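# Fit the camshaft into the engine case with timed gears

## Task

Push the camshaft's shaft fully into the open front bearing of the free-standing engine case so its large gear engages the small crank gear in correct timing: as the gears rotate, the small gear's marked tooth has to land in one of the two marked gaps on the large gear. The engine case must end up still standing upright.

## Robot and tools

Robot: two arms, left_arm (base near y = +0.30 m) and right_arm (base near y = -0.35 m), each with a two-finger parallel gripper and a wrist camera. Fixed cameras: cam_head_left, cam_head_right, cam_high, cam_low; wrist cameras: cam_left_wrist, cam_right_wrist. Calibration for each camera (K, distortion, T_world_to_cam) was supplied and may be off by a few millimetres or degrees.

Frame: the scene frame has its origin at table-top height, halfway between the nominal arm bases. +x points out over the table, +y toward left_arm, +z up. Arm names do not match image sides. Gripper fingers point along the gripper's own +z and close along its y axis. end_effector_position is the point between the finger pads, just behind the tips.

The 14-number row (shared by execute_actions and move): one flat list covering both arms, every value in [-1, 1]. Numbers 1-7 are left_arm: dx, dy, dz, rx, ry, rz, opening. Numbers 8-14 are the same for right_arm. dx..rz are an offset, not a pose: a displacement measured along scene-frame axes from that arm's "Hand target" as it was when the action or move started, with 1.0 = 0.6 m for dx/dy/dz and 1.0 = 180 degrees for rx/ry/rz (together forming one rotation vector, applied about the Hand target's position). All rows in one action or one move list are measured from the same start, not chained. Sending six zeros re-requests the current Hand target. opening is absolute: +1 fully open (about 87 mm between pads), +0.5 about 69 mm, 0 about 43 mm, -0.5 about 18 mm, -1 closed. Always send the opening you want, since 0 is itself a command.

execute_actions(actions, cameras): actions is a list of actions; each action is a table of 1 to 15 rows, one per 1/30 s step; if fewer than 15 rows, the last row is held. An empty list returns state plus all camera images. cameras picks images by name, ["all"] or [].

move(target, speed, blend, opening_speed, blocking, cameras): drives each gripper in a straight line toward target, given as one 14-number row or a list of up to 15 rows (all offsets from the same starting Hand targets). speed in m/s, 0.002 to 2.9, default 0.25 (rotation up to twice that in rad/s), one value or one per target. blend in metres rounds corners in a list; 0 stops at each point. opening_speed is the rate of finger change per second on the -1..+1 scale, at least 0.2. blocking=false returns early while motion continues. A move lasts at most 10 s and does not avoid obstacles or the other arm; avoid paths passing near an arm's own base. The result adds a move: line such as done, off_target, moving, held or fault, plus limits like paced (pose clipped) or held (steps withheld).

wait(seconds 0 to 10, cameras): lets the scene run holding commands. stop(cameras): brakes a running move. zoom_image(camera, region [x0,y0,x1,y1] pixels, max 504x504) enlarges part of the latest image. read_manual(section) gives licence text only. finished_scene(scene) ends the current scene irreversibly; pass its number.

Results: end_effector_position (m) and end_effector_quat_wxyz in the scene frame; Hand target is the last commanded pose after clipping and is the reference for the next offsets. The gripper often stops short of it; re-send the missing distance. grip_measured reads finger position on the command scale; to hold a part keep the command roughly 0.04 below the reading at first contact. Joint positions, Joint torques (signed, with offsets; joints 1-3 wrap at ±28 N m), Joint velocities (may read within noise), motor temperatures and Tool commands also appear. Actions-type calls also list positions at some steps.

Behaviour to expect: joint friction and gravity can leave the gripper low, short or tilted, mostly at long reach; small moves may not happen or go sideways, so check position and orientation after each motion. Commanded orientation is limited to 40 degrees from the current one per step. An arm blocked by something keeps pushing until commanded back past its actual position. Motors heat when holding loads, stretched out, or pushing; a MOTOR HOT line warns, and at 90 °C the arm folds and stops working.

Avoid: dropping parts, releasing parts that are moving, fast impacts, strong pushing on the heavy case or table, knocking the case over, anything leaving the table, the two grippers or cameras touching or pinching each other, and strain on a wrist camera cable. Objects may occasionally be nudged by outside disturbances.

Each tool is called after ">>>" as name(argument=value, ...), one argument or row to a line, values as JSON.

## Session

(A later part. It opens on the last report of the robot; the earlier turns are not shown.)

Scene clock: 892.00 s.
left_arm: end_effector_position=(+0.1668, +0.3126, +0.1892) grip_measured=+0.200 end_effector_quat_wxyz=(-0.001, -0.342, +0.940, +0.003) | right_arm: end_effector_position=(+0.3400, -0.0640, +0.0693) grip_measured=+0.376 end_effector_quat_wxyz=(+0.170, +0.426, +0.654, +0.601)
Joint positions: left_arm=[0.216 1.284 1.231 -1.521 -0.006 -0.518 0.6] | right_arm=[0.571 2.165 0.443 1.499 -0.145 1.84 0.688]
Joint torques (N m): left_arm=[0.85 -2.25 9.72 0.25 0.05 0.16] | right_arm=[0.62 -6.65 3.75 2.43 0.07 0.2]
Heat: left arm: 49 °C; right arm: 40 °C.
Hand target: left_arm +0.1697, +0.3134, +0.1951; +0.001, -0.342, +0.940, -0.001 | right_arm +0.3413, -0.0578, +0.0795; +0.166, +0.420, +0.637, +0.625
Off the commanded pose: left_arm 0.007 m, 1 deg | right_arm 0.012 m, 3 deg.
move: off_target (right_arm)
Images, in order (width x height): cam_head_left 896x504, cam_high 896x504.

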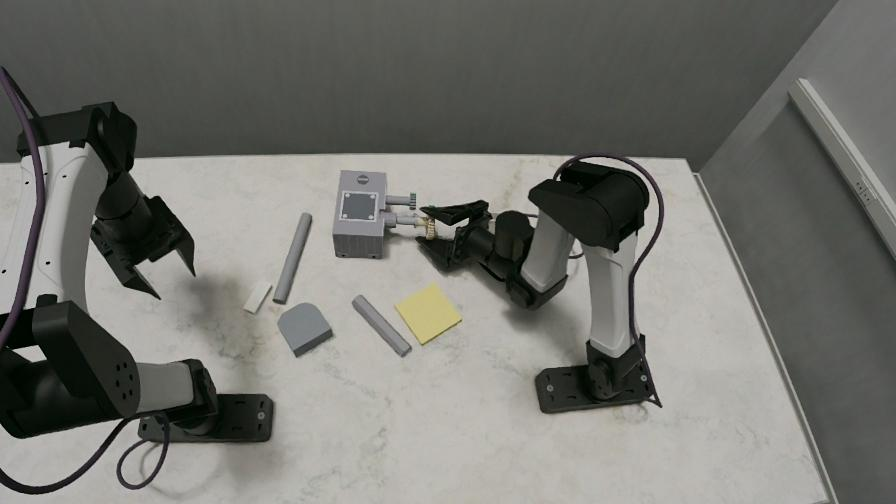

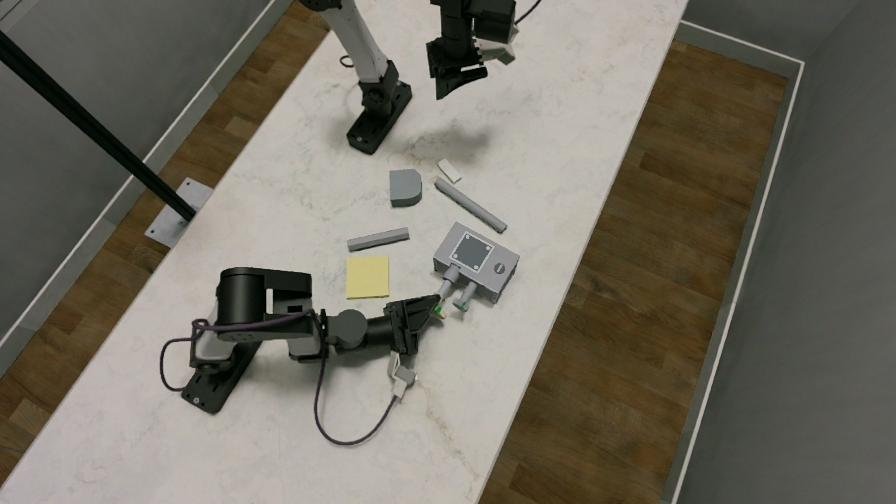

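>>> move(
  target=[0,0,0,0,0,0,0.2,0.003,0.025,0,0,0,0,0.28],
  speed=0.02,
  cameras=["cam_head_left","cam_high","cam_right_wrist"],
)

>>> zoom_image(
  camera="cam_right_wrist",
  region=[300, 0, 700, 300],
)

>>> zoom_image(
  camera="cam_head_left",
  region=[350, 170, 450, 250],
)

Scene clock: 915.40 s.
left_arm: end_effector_position=(+0.1668, +0.3126, +0.1892) grip_measured=+0.200 end_effector_quat_wxyz=(-0.001, -0.342, +0.940, +0.003) | right_arm: end_effector_position=(+0.3403, -0.0572, +0.0692) grip_measured=+0.376 end_effector_quat_wxyz=(+0.177, +0.429, +0.651, +0.601)
Joint positions: left_arm=[0.216 1.284 1.231 -1.521 -0.006 -0.518 0.6] | right_arm=[0.601 2.17 0.455 1.496 -0.1 1.844 0.688]
Joint torques (N m): left_arm=[0.87 -2.29 9.7 0.25 0.08 0.15] | right_arm=[1.52 -6.72 6.41 2.15 0.02 0.27]
Heat: left arm: 49 °C; right arm: 39 °C.
Hand target: left_arm +0.1697, +0.3134, +0.1951; +0.001, -0.342, +0.940, -0.001 | right_arm +0.3431, -0.0428, +0.0795; +0.166, +0.420, +0.637, +0.625
Off the commanded pose: left_arm 0.007 m, 1 deg | right_arm 0.018 m, 4 deg.
move: off_target (right_arm)
camera_calibration:
cam_right_wrist: T_world_to_cam=[[-0.350539, 0.0951713, -0.9317, 0.187075], [-0.935412, 0.013416, 0.353306, 0.316171], [0.0461242, 0.995371, 0.0843215, 0.179882], [0, 0, 0, 1]] pos_world=[0.35303, -0.201095, 0.047425]
Images, in order (width x height): cam_head_left 896x504, cam_high 896x504, cam_right_wrist 896x504.

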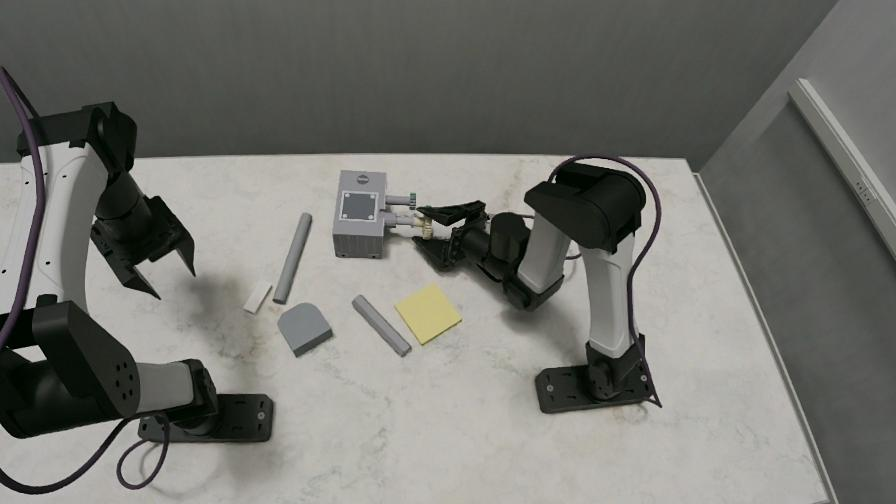

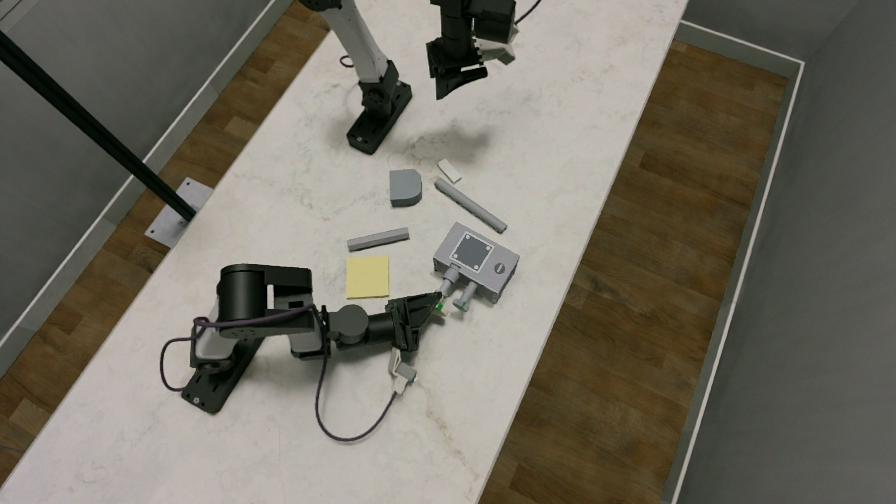

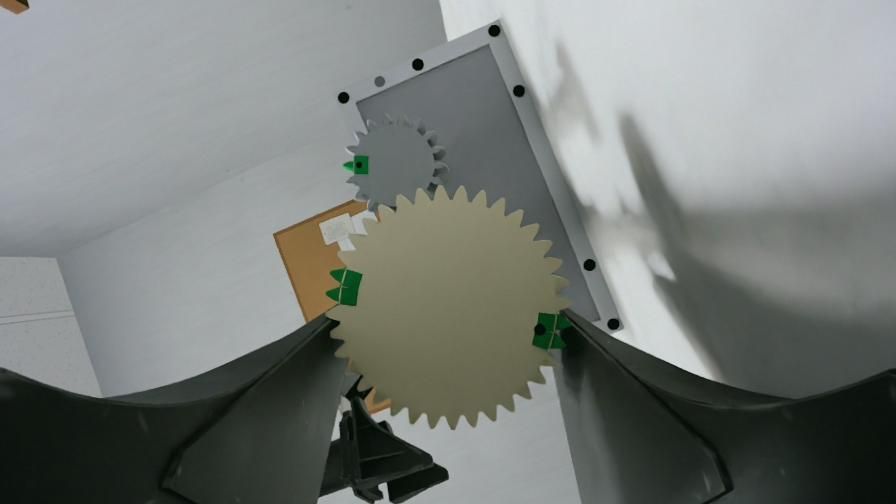

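Scaled by 1.260.

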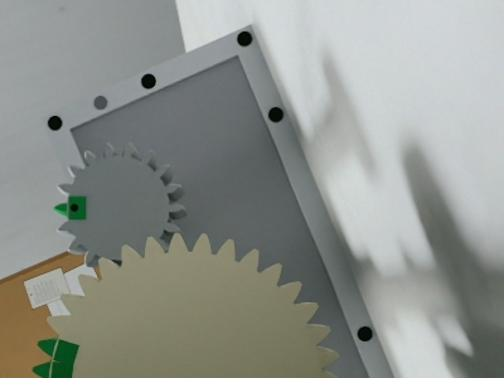

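Scaled by 5.040.

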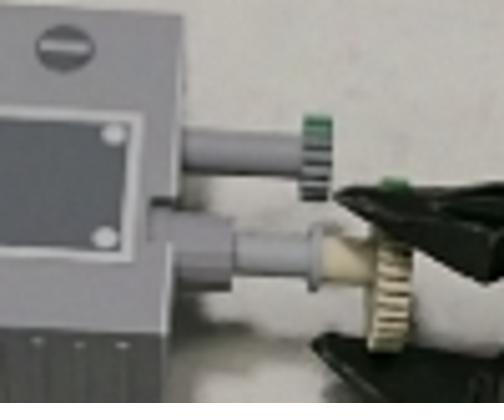

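>>> move(
  target=[0,0,0,0,0,0,0.2,0.002,0.015,0,0,0,0,0.28],
  speed=0.02,
  cameras=["cam_head_left","cam_right_wrist"],
)

>>> zoom_image(
  camera="cam_head_left",
  region=[350, 170, 450, 250],
)

Scene clock: 927.40 s.
left_arm: end_effector_position=(+0.1668, +0.3126, +0.1892) grip_measured=+0.200 end_effector_quat_wxyz=(-0.001, -0.342, +0.940, +0.003) | right_arm: end_effector_position=(+0.3434, -0.0515, +0.0690) grip_measured=+0.376 end_effector_quat_wxyz=(+0.184, +0.432, +0.648, +0.600)
Joint positions: left_arm=[0.216 1.284 1.231 -1.521 -0.006 -0.518 0.6] | right_arm=[0.623 2.177 0.475 1.487 -0.061 1.848 0.688]
Joint torques (N m): left_arm=[0.88 -2.28 9.68 0.24 0.07 0.14] | right_arm=[1.58 -7.25 6.86 2.08 -0.13 0.29]
Heat: left arm: 49 °C; right arm: 39 °C.
Hand target: left_arm +0.1697, +0.3134, +0.1951; +0.001, -0.342, +0.940, -0.001 | right_arm +0.3442, -0.0338, +0.0794; +0.166, +0.420, +0.637, +0.625
Off the commanded pose: left_arm 0.007 m, 1 deg | right_arm 0.021 m, 4 deg.
move: off_target (right_arm)
camera_calibration:
cam_right_wrist: T_world_to_cam=[[-0.343713, 0.0988548, -0.933857, 0.185401], [-0.936985, 0.0302049, 0.348061, 0.320801], [0.0626146, 0.994643, 0.0822437, 0.168485], [0, 0, 0, 1]] pos_world=[0.353761, -0.1956, 0.0476223]
Images, in order (width x height): cam_head_left 896x504, cam_right_wrist 896x504.

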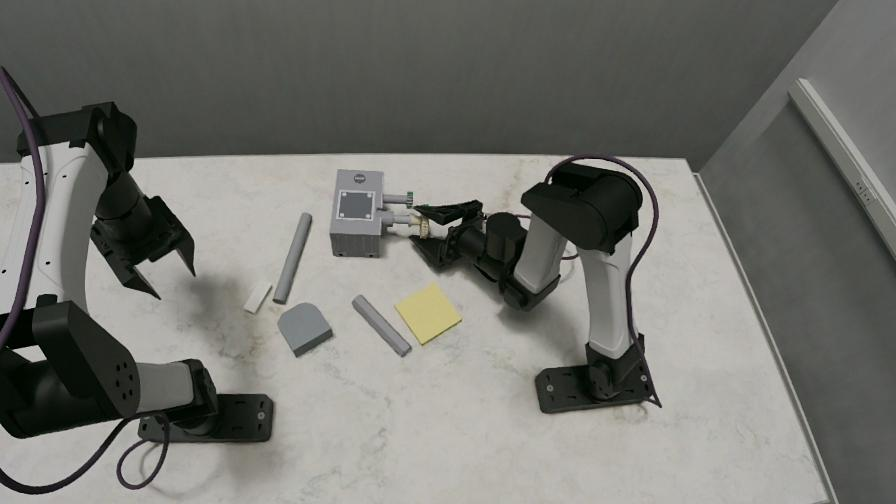

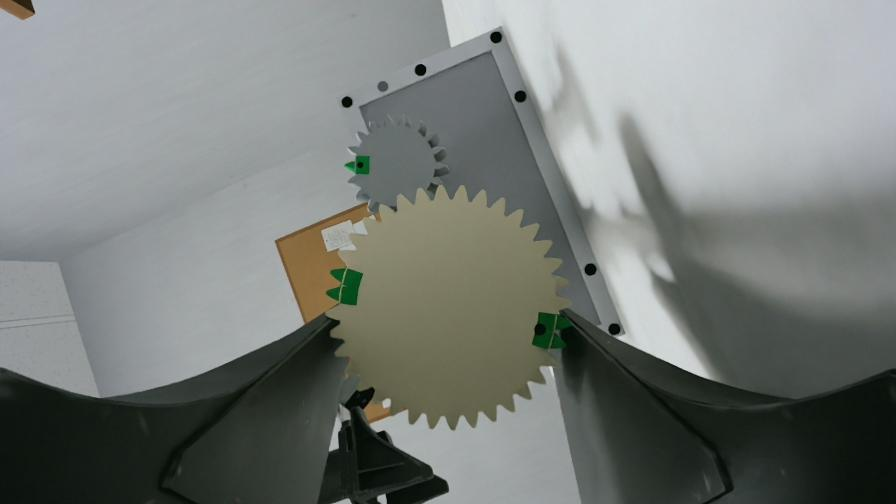

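Scaled by 5.040.

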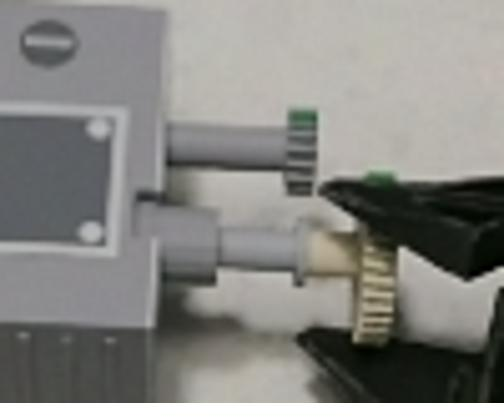

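>>> move(
  target=[
    [0.32,-0.2,0,0,0,0,-1,0,0,0,0,0,0,0.28],
    [0.32,-0.22,-0.22,0,0,0,-1,0,0,0,0,0,0,0.28],
  ],
  speed=0.15,
  cameras=["cam_head_left","cam_high","cam_low"],
)

>>> zoom_image(
  camera="cam_head_left",
  region=[260, 150, 460, 290],
)

>>> zoom_image(
  camera="cam_low",
  region=[400, 200, 700, 400],
)

Scene clock: 952.27 s.
left_arm: end_effector_position=(+0.3620, +0.1853, +0.0672) grip_measured=-0.964 end_effector_quat_wxyz=(+0.002, -0.341, +0.940, +0.002) | right_arm: end_effector_position=(+0.3435, -0.0515, +0.0692) grip_measured=+0.376 end_effector_quat_wxyz=(+0.184, +0.432, +0.648, +0.600)
Joint positions: left_arm=[-0.202 2.077 1.627 -1.12 -0.006 -0.933 0.018] | right_arm=[0.623 2.177 0.475 1.487 -0.061 1.848 0.688]
Joint torques (N m): left_arm=[-0.43 -9.09 6.01 0.53 0.03 -0.04] | right_arm=[1.66 -7.17 6.97 2.07 -0.13 0.26]
Heat: left arm: 48 °C; right arm: 41 °C.
Hand target: left_arm +0.3618, +0.1816, +0.0631; +0.001, -0.342, +0.940, -0.001 | right_arm +0.3443, -0.0338, +0.0796; +0.166, +0.420, +0.637, +0.625
Off the commanded pose: left_arm 0.006 m, 0 deg | right_arm 0.020 m, 4 deg.
move: off_target (right_arm)
Images, in order (width x height): cam_head_left 896x504, cam_high 896x504, cam_low 896x504.

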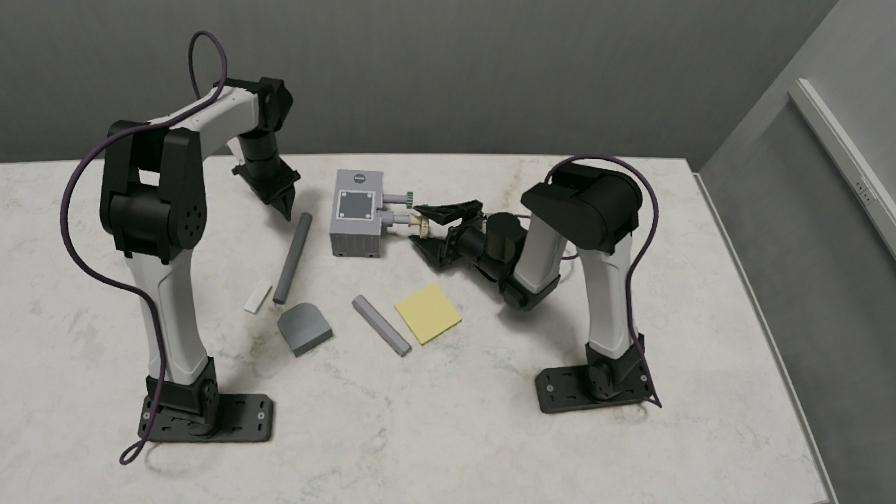

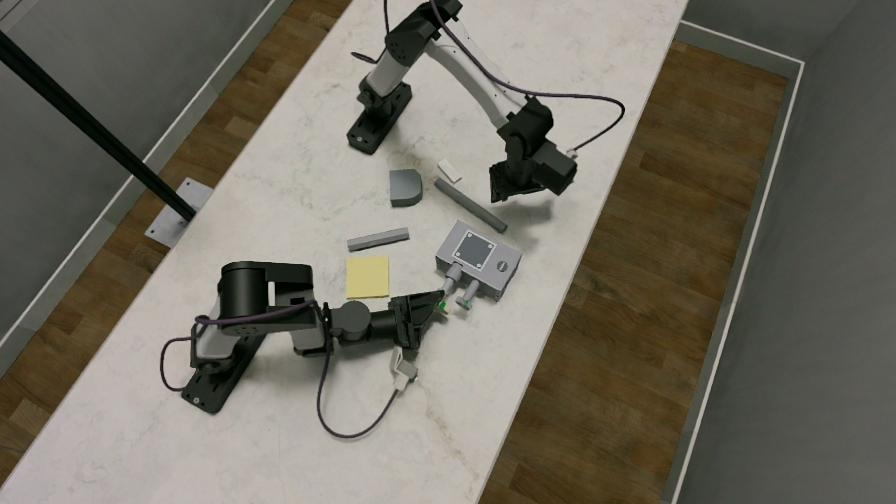

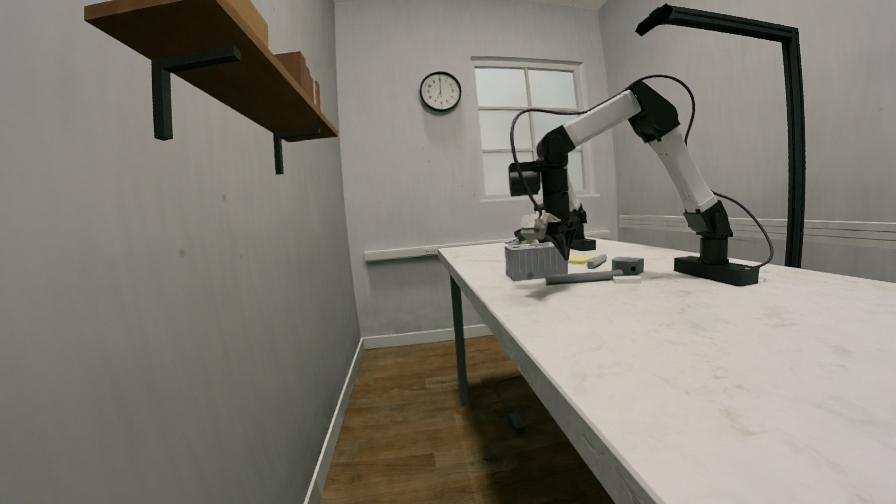

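Scaled by 2.520.

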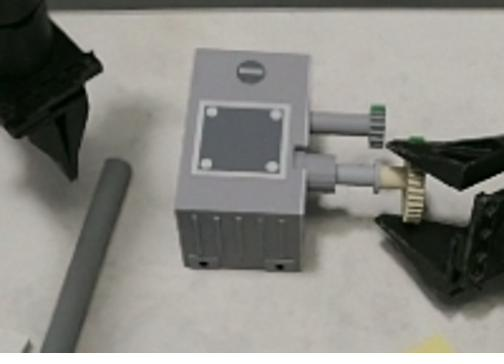

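Scaled by 1.680.

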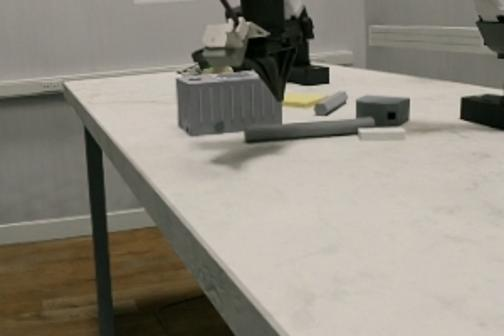

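>>> move(
  target=[
    [0.01,-0.075,-0.02,0,0,0,-1,0,0,0,0,0,0,0.28],
    [0.01,-0.1,-0.02,0,0,0,-1,0,0,0,0,0,0,0.28],
  ],
  speed=[0.08,0.03],
  cameras=["cam_head_left","cam_high"],
)

>>> zoom_image(
  camera="cam_head_left",
  region=[260, 150, 460, 290],
)

>>> zoom_image(
  camera="cam_high",
  region=[400, 160, 560, 320],
)

Scene clock: 958.83 s.
left_arm: end_effector_position=(+0.3609, +0.1273, +0.0489) grip_measured=-0.964 end_effector_quat_wxyz=(-0.003, -0.340, +0.940, +0.007) | right_arm: end_effector_position=(+0.3435, -0.0515, +0.0692) grip_measured=+0.376 end_effector_quat_wxyz=(+0.184, +0.432, +0.648, +0.600)
Joint positions: left_arm=[-0.34 2.173 1.701 -1.113 -0.006 -1.068 0.018] | right_arm=[0.623 2.177 0.475 1.487 -0.061 1.848 0.688]
Joint torques (N m): left_arm=[-0.18 -9.01 9.72 0.32 0.02 -0.05] | right_arm=[1.7 -7.17 6.89 2.06 -0.13 0.27]
Heat: left arm: 48 °C; right arm: 41 °C.
Hand target: left_arm +0.3677, +0.1215, +0.0511; +0.001, -0.342, +0.940, -0.001 | right_arm +0.3443, -0.0338, +0.0796; +0.166, +0.420, +0.637, +0.625
Off the commanded pose: left_arm 0.009 m, 1 deg | right_arm 0.021 m, 4 deg.
move: off_target (right_arm)
Images, in order (width x height): cam_head_left 896x504, cam_high 896x504.

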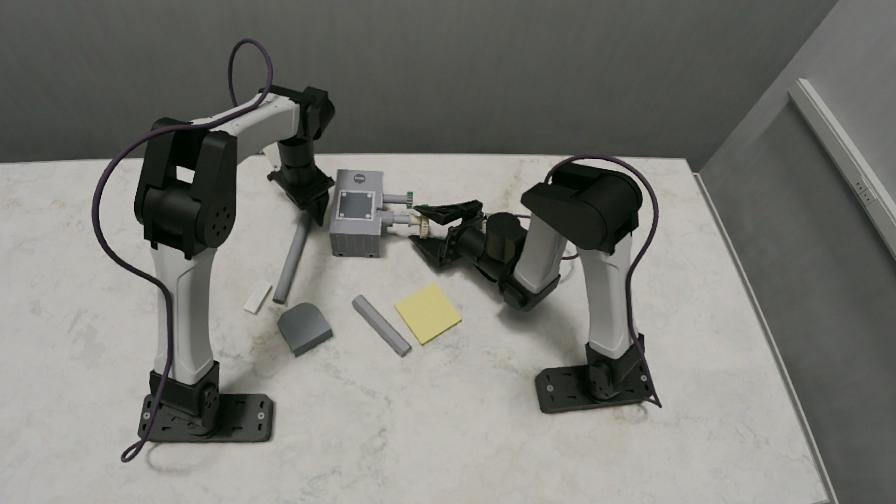

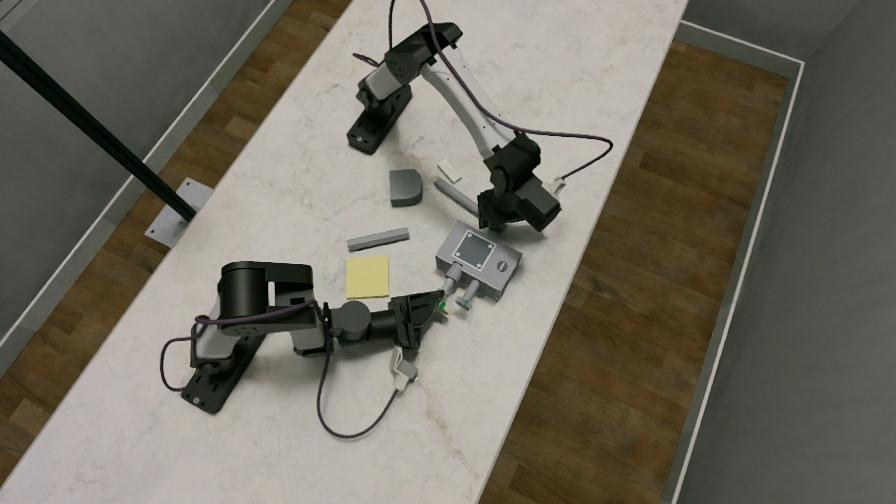

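Scaled by 2.520.

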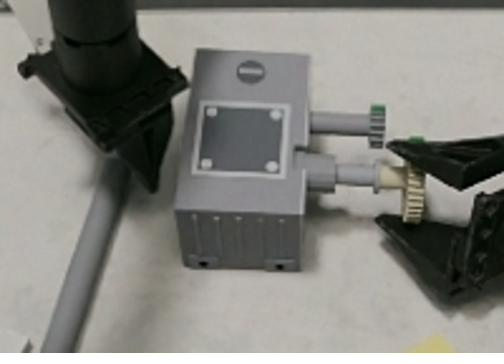

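Scaled by 3.150.

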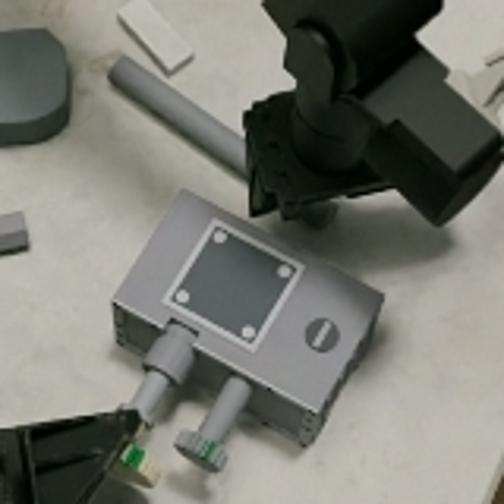

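>>> move(
  target=[0.01,-0.03,0,0,0,0,-1,0,0,0,0,0,0,0.28],
  speed=0.02,
  cameras=["cam_head_left"],
)

>>> zoom_image(
  camera="cam_head_left",
  region=[260, 150, 460, 290],
)

Scene clock: 963.33 s.
left_arm: end_effector_position=(+0.3689, +0.1135, +0.0489) grip_measured=-0.964 end_effector_quat_wxyz=(-0.003, -0.343, +0.939, +0.007) | right_arm: end_effector_position=(+0.3435, -0.0515, +0.0692) grip_measured=+0.376 end_effector_quat_wxyz=(+0.184, +0.432, +0.648, +0.600)
Joint positions: left_arm=[-0.363 2.223 1.783 -1.145 -0.006 -1.098 0.018] | right_arm=[0.623 2.177 0.475 1.487 -0.061 1.848 0.688]
Joint torques (N m): left_arm=[-1.25 -9.25 9.92 0.31 0.03 -0.1] | right_arm=[1.68 -7.17 6.89 2.05 -0.12 0.26]
Heat: left arm: 49 °C; right arm: 41 °C.
Hand target: left_arm +0.3737, +0.1035, +0.0511; +0.001, -0.342, +0.940, -0.001 | right_arm +0.3443, -0.0338, +0.0796; +0.166, +0.420, +0.637, +0.625
Off the commanded pose: left_arm 0.011 m, 1 deg | right_arm 0.021 m, 4 deg.
move: off_target (left_arm, right_arm)
Images, in order (width x height): cam_head_left 896x504.

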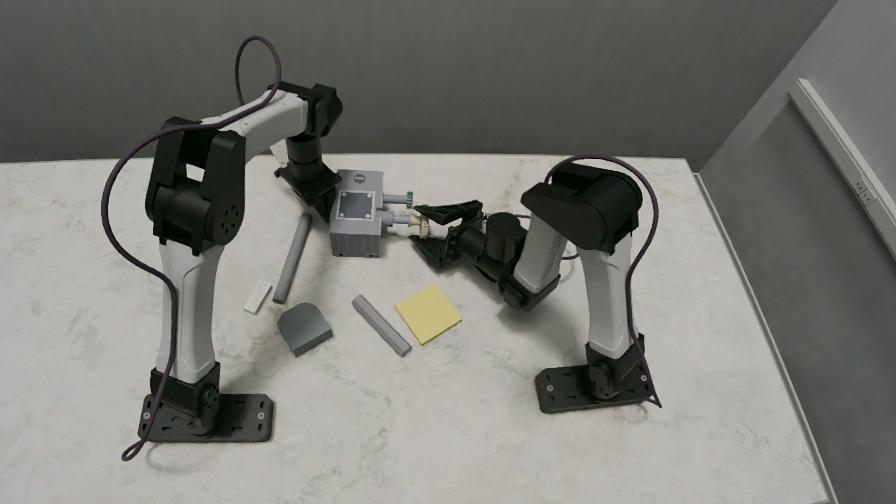

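Scaled by 2.520.

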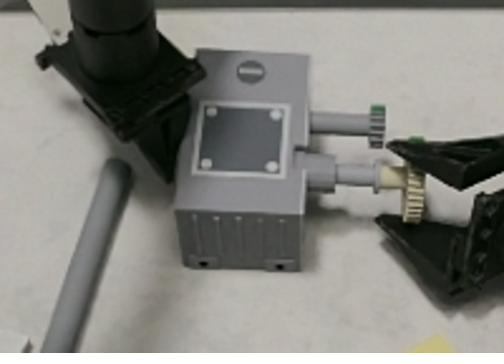

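>>> move(
  target=[0,-0.025,0,0,0,0,-1,0,0.008,0,0,0,0,0.28],
  speed=0.02,
  cameras=["cam_head_left","cam_right_wrist"],
)

>>> zoom_image(
  camera="cam_head_left",
  region=[260, 150, 460, 290],
)

Scene clock: 968.17 s.
left_arm: end_effector_position=(+0.3685, +0.1139, +0.0497) grip_measured=-0.964 end_effector_quat_wxyz=(+0.000, -0.346, +0.938, +0.028) | right_arm: end_effector_position=(+0.3438, -0.0512, +0.0691) grip_measured=+0.376 end_effector_quat_wxyz=(+0.187, +0.435, +0.646, +0.599)
Joint positions: left_arm=[-0.376 2.243 1.823 -1.188 -0.04 -1.118 0.018] | right_arm=[0.629 2.177 0.475 1.487 -0.047 1.85 0.688]
Joint torques (N m): left_arm=[-2.93 -9.14 9.99 0.52 0.33 -0.19] | right_arm=[2.26 -7.04 7.9 1.99 -0.14 0.29]
Motor temperatures (°C): left_arm=[20 30 49 28 22 22 22] | right_arm=[23 40 31 42 19 22 21]
Heat: left arm: 49 °C; right arm: 42 °C.
Hand target: left_arm +0.3738, +0.0886, +0.0512; +0.001, -0.342, +0.940, -0.001 | right_arm +0.3443, -0.0290, +0.0796; +0.166, +0.420, +0.637, +0.625
Off the commanded pose: left_arm 0.026 m, 3 deg | right_arm 0.025 m, 4 deg.
move: off_target (left_arm, right_arm)
camera_calibration:
cam_right_wrist: T_world_to_cam=[[-0.3421, 0.101021, -0.934217, 0.185157], [-0.936984, 0.0383602, 0.347261, 0.321614], [0.0709173, 0.994145, 0.0815316, 0.165228], [0, 0, 0, 1]] pos_world=[0.352972, -0.195302, 0.0478215]
Images, in order (width x height): cam_head_left 896x504, cam_right_wrist 896x504.

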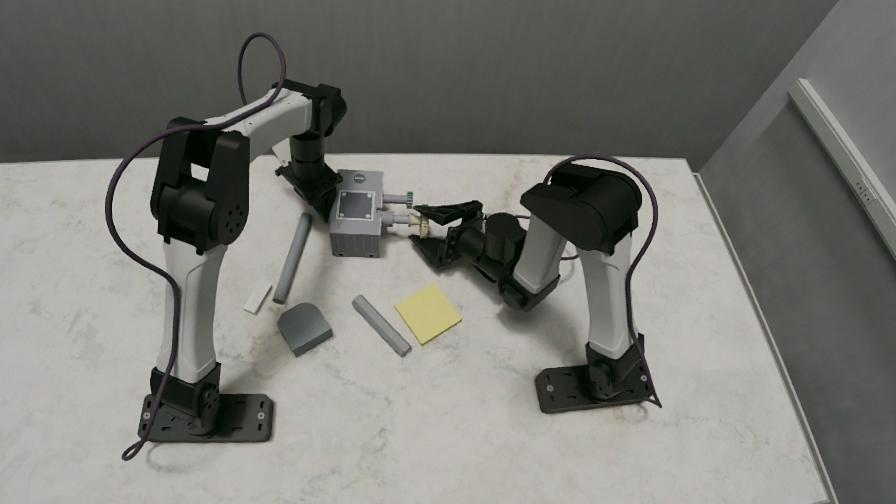

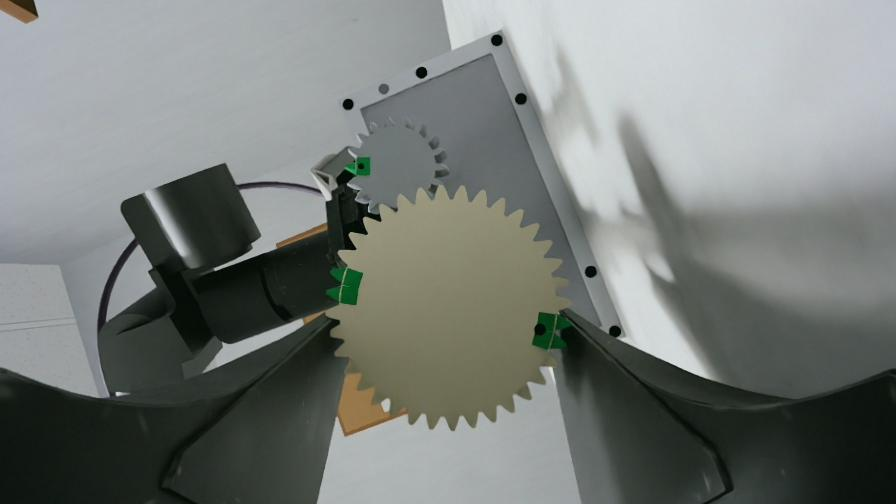

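Scaled by 2.520.

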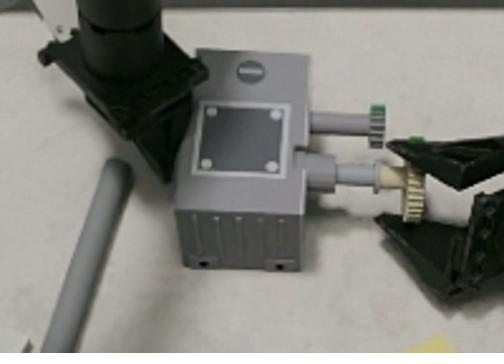

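>>> move(
  target=[
    [0,0,0,0,0,0,-1,0,0.004,0.006,-0.022,0,0,0.28],
    [0,0,0,0,0,0,-1,0.006,0.008,0.006,-0.022,0,0,0.28],
    [0,0,0,0,0,0,-1,-0.006,0.012,0.006,-0.022,0,0,0.28],
    [0,0,0,0,0,0,-1,0,0.014,0.012,-0.022,0,0,0.28],
  ],
  speed=0.025,
  blend=0.002,
  cameras=["cam_head_left","cam_right_wrist","cam_high"],
)

>>> zoom_image(
  camera="cam_head_left",
  region=[350, 170, 450, 250],
)

>>> zoom_image(
  camera="cam_high",
  region=[410, 220, 510, 320],
)

Scene clock: 982.50 s.
left_arm: end_effector_position=(+0.3689, +0.1153, +0.0498) grip_measured=-0.964 end_effector_quat_wxyz=(+0.003, -0.346, +0.938, +0.031) | right_arm: end_effector_position=(+0.3483, -0.0499, +0.0685) grip_measured=+0.376 end_effector_quat_wxyz=(+0.204, +0.447, +0.651, +0.578)
Joint positions: left_arm=[-0.376 2.243 1.824 -1.19 -0.048 -1.119 0.018] | right_arm=[0.651 2.128 0.487 1.391 0.019 1.838 0.688]
Joint torques (N m): left_arm=[-2.88 -9.18 9.94 0.54 0.37 -0.17] | right_arm=[2.63 -12.05 8.32 1.41 -0.41 -0.11]
Heat: left arm: 50 °C; right arm: 41 °C.
Hand target: left_arm +0.3738, +0.0886, +0.0512; +0.001, -0.342, +0.940, -0.001 | right_arm +0.3442, -0.0206, +0.0867; +0.181, +0.414, +0.658, +0.602
Off the commanded pose: left_arm 0.027 m, 4 deg | right_arm 0.035 m, 5 deg.
move: off_target (left_arm, right_arm)
camera_calibration:
cam_right_wrist: T_world_to_cam=[[-0.350297, 0.075318, -0.933606, 0.187553], [-0.930002, 0.0904788, 0.356244, 0.325538], [0.111303, 0.993046, 0.0383515, 0.152487], [0, 0, 0, 1]] pos_world=[0.351478, -0.195007, 0.0532818]
Images, in order (width x height): cam_head_left 896x504, cam_high 896x504, cam_right_wrist 896x504.

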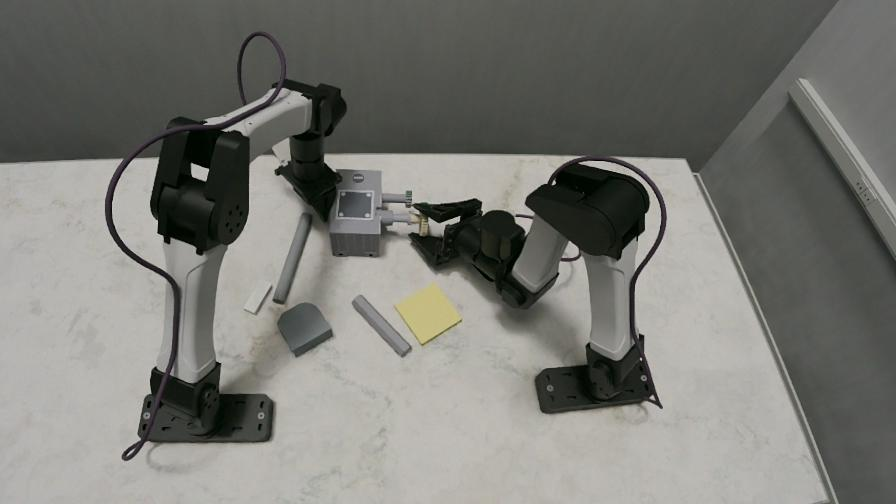

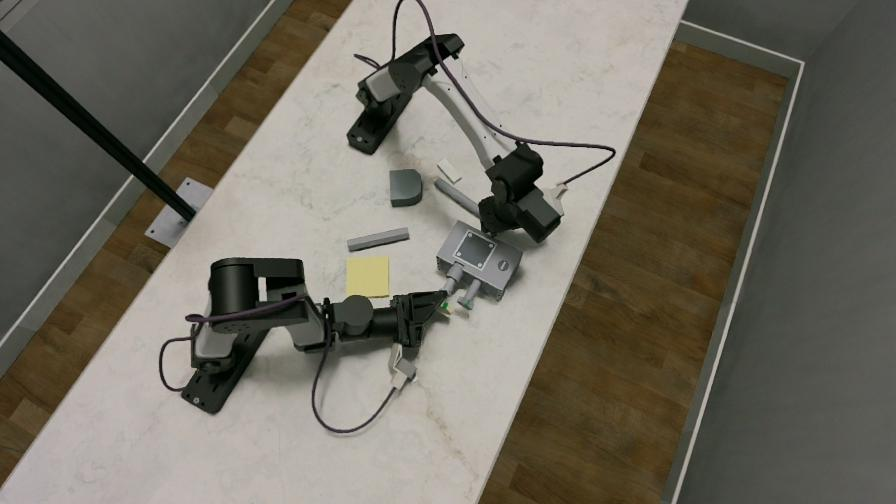

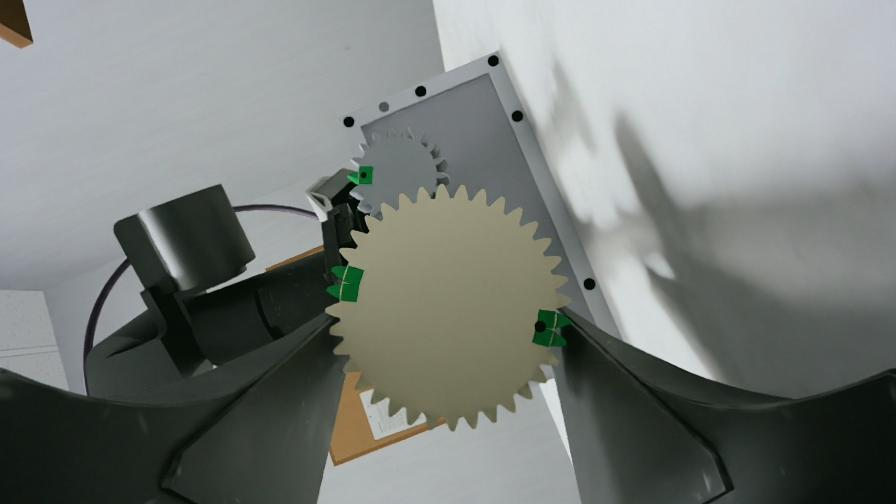

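Scaled by 5.040.

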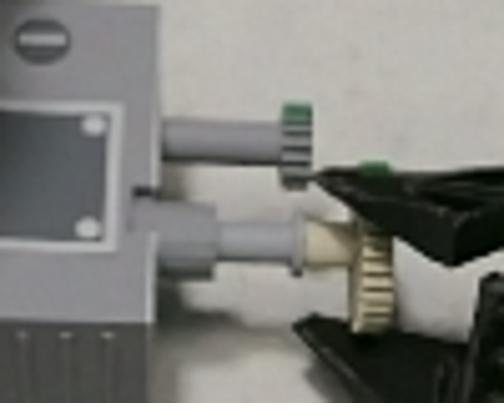

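Scaled by 5.040.

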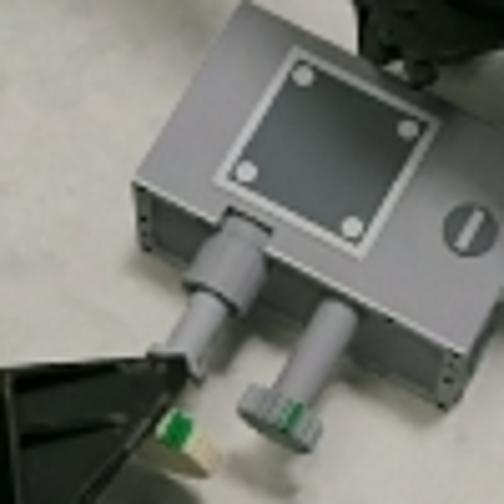

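>>> move(
  target=[
    [0,0.012,0,0,0,0,-1,0,-0.022,-0.012,0,0,0,0.28],
    [0,0.012,0,0,0,0,-1,0,-0.022,-0.012,0,0,0,0.43],
    [0,0.012,0,0,0,0,-1,0,-0.022,-0.012,0,0,0,0.3],
  ],
  speed=0.04,
  opening_speed=0.3,
  cameras=["cam_head_left","cam_right_wrist"],
)

>>> zoom_image(
  camera="cam_head_left",
  region=[350, 170, 450, 250],
)

Scene clock: 1004.53 s.
left_arm: end_effector_position=(+0.3689, +0.1153, +0.0498) grip_measured=-0.964 end_effector_quat_wxyz=(+0.003, -0.346, +0.938, +0.031) | right_arm: end_effector_position=(+0.3417, -0.0387, +0.0736) grip_measured=+0.301 end_effector_quat_wxyz=(+0.177, +0.423, +0.661, +0.593)
Joint positions: left_arm=[-0.376 2.243 1.824 -1.19 -0.048 -1.119 0.018] | right_arm=[0.647 2.128 0.504 1.388 -0.065 1.835 0.65]
Joint torques (N m): left_arm=[-1.54 -10.09 8.35 0.62 0.38 -0.02] | right_arm=[0.12 -8.94 4.71 1.93 0.06 -0.11]
Heat: left arm: 51 °C; right arm: 44 °C.
Hand target: left_arm +0.3738, +0.0958, +0.0512; +0.001, -0.342, +0.940, -0.001 | right_arm +0.3443, -0.0339, +0.0795; +0.181, +0.414, +0.658, +0.602
Off the commanded pose: left_arm 0.020 m, 4 deg | right_arm 0.008 m, 2 deg.
move: off_target (left_arm); target 2's new opening was sent with right_arm's hand 0.016 m and 4 deg from that target
camera_calibration:
cam_right_wrist: T_world_to_cam=[[-0.354896, 0.0687951, -0.932371, 0.190401], [-0.934315, 0.00934843, 0.356326, 0.314979], [0.0332297, 0.997587, 0.0609586, 0.167114], [0, 0, 0, 1]] pos_world=[0.356309, -0.182754, 0.0551025]
Images, in order (width x height): cam_head_left 896x504, cam_right_wrist 896x504.

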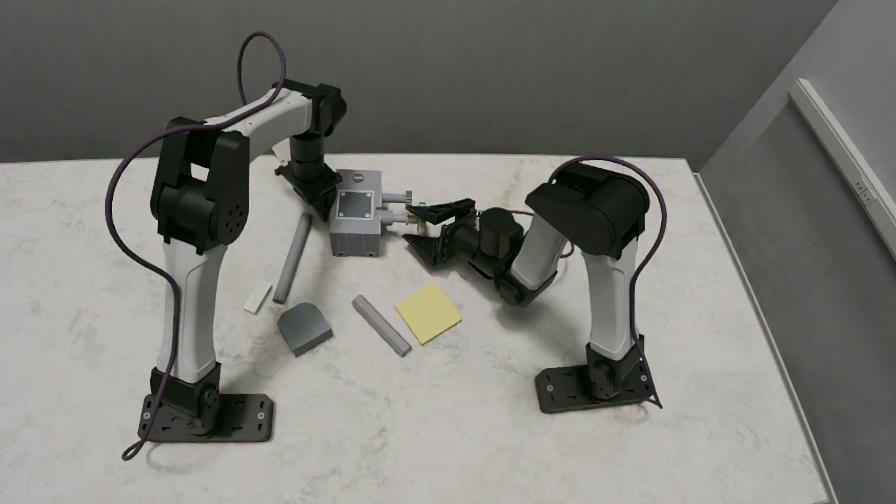

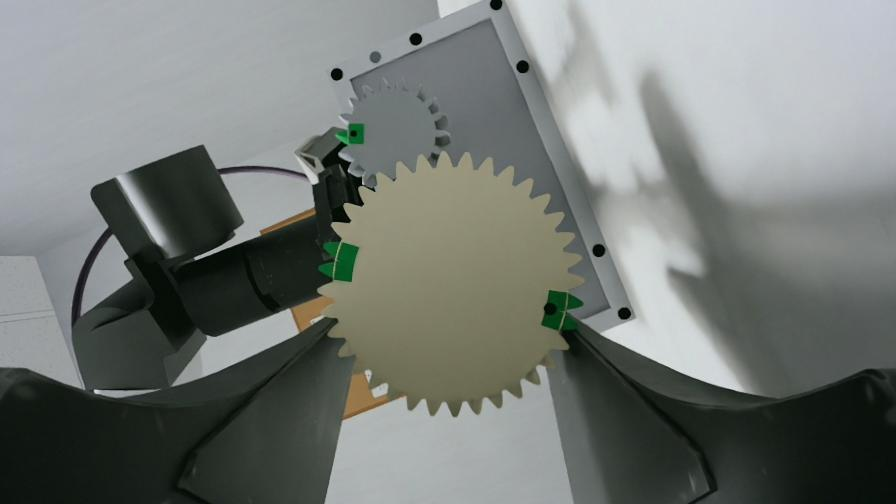

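Scaled by 5.040.

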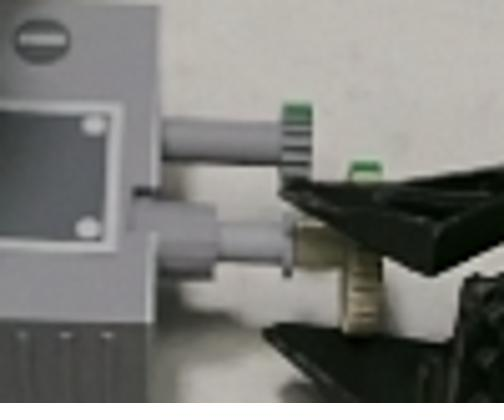

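>>> move(
  target=[
    [0,0,0,0,0,0,-1,0,0,0,0,0,0,0.45],
    [0,0,0,0,0,0,-1,-0.01,-0.012,0.003,0,0,0,0.45],
    [0,0,0,0,0,0,-1,-0.01,-0.012,0.003,0,0,0,0.29],
    [0,0,0,0,0,0,-1,-0.008,0.03,0.003,0,0,0,0.29],
  ],
  speed=0.03,
  opening_speed=0.3,
  cameras=["cam_head_left","cam_right_wrist"],
)

>>> zoom_image(
  camera="cam_head_left",
  region=[350, 170, 450, 250],
)

Scene clock: 1013.23 s.
left_arm: end_effector_position=(+0.3689, +0.1153, +0.0498) grip_measured=-0.964 end_effector_quat_wxyz=(+0.003, -0.346, +0.938, +0.031) | right_arm: end_effector_position=(+0.3354, -0.0190, +0.0777) grip_measured=+0.290 end_effector_quat_wxyz=(+0.177, +0.413, +0.663, +0.598)
Joint positions: left_arm=[-0.376 2.243 1.824 -1.19 -0.048 -1.119 0.018] | right_arm=[0.706 2.128 0.535 1.37 -0.021 1.835 0.645]
Joint torques (N m): left_arm=[-1.48 -10.11 8.38 0.62 0.38 -0.03] | right_arm=[0.2 -9.24 4.93 1.83 0.18 0]
Heat: left arm: 51 °C; right arm: 44 °C.
Hand target: left_arm +0.3738, +0.0958, +0.0512; +0.001, -0.342, +0.940, -0.001 | right_arm +0.3394, -0.0158, +0.0813; +0.181, +0.414, +0.658, +0.602
Off the commanded pose: left_arm 0.020 m, 4 deg | right_arm 0.006 m, 1 deg.
move: off_target (left_arm)
camera_calibration:
cam_right_wrist: T_world_to_cam=[[-0.340931, 0.0630455, -0.937972, 0.186302], [-0.939956, -0.00611459, 0.341241, 0.31016], [0.0157784, 0.997992, 0.0613447, 0.153315], [0, 0, 0, 1]] pos_world=[0.352633, -0.162856, 0.0595013]
Images, in order (width x height): cam_head_left 896x504, cam_right_wrist 896x504.

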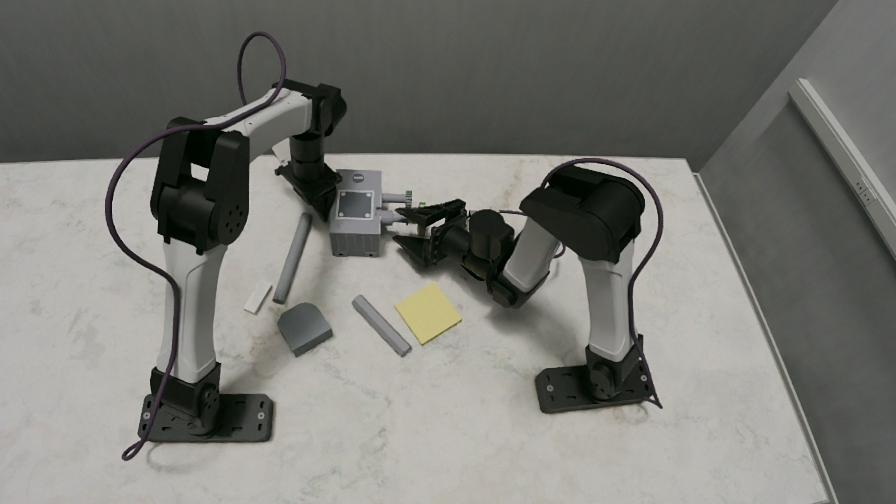

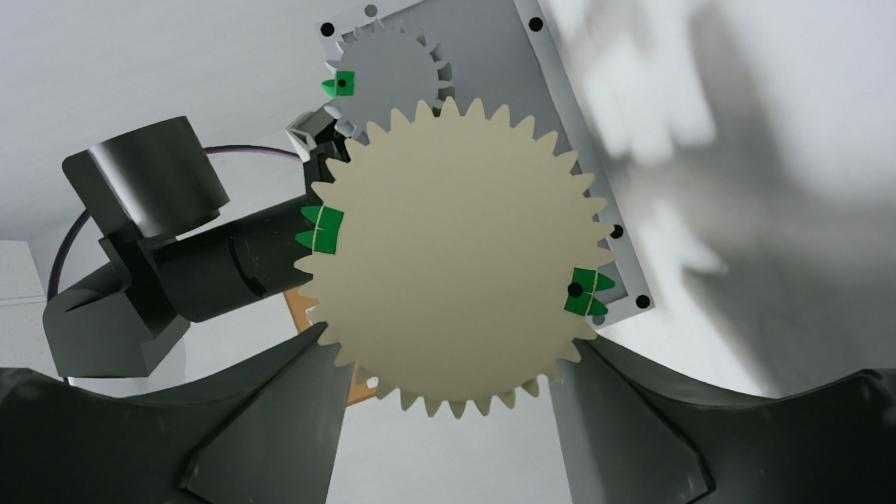

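Scaled by 5.040.

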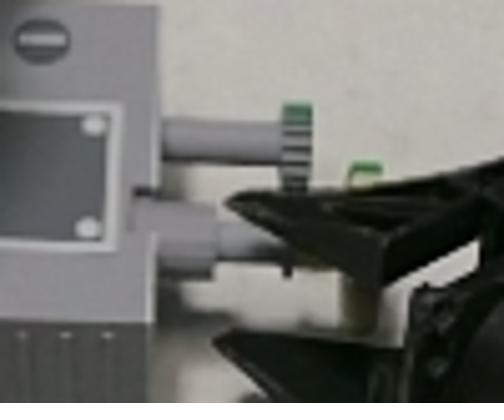

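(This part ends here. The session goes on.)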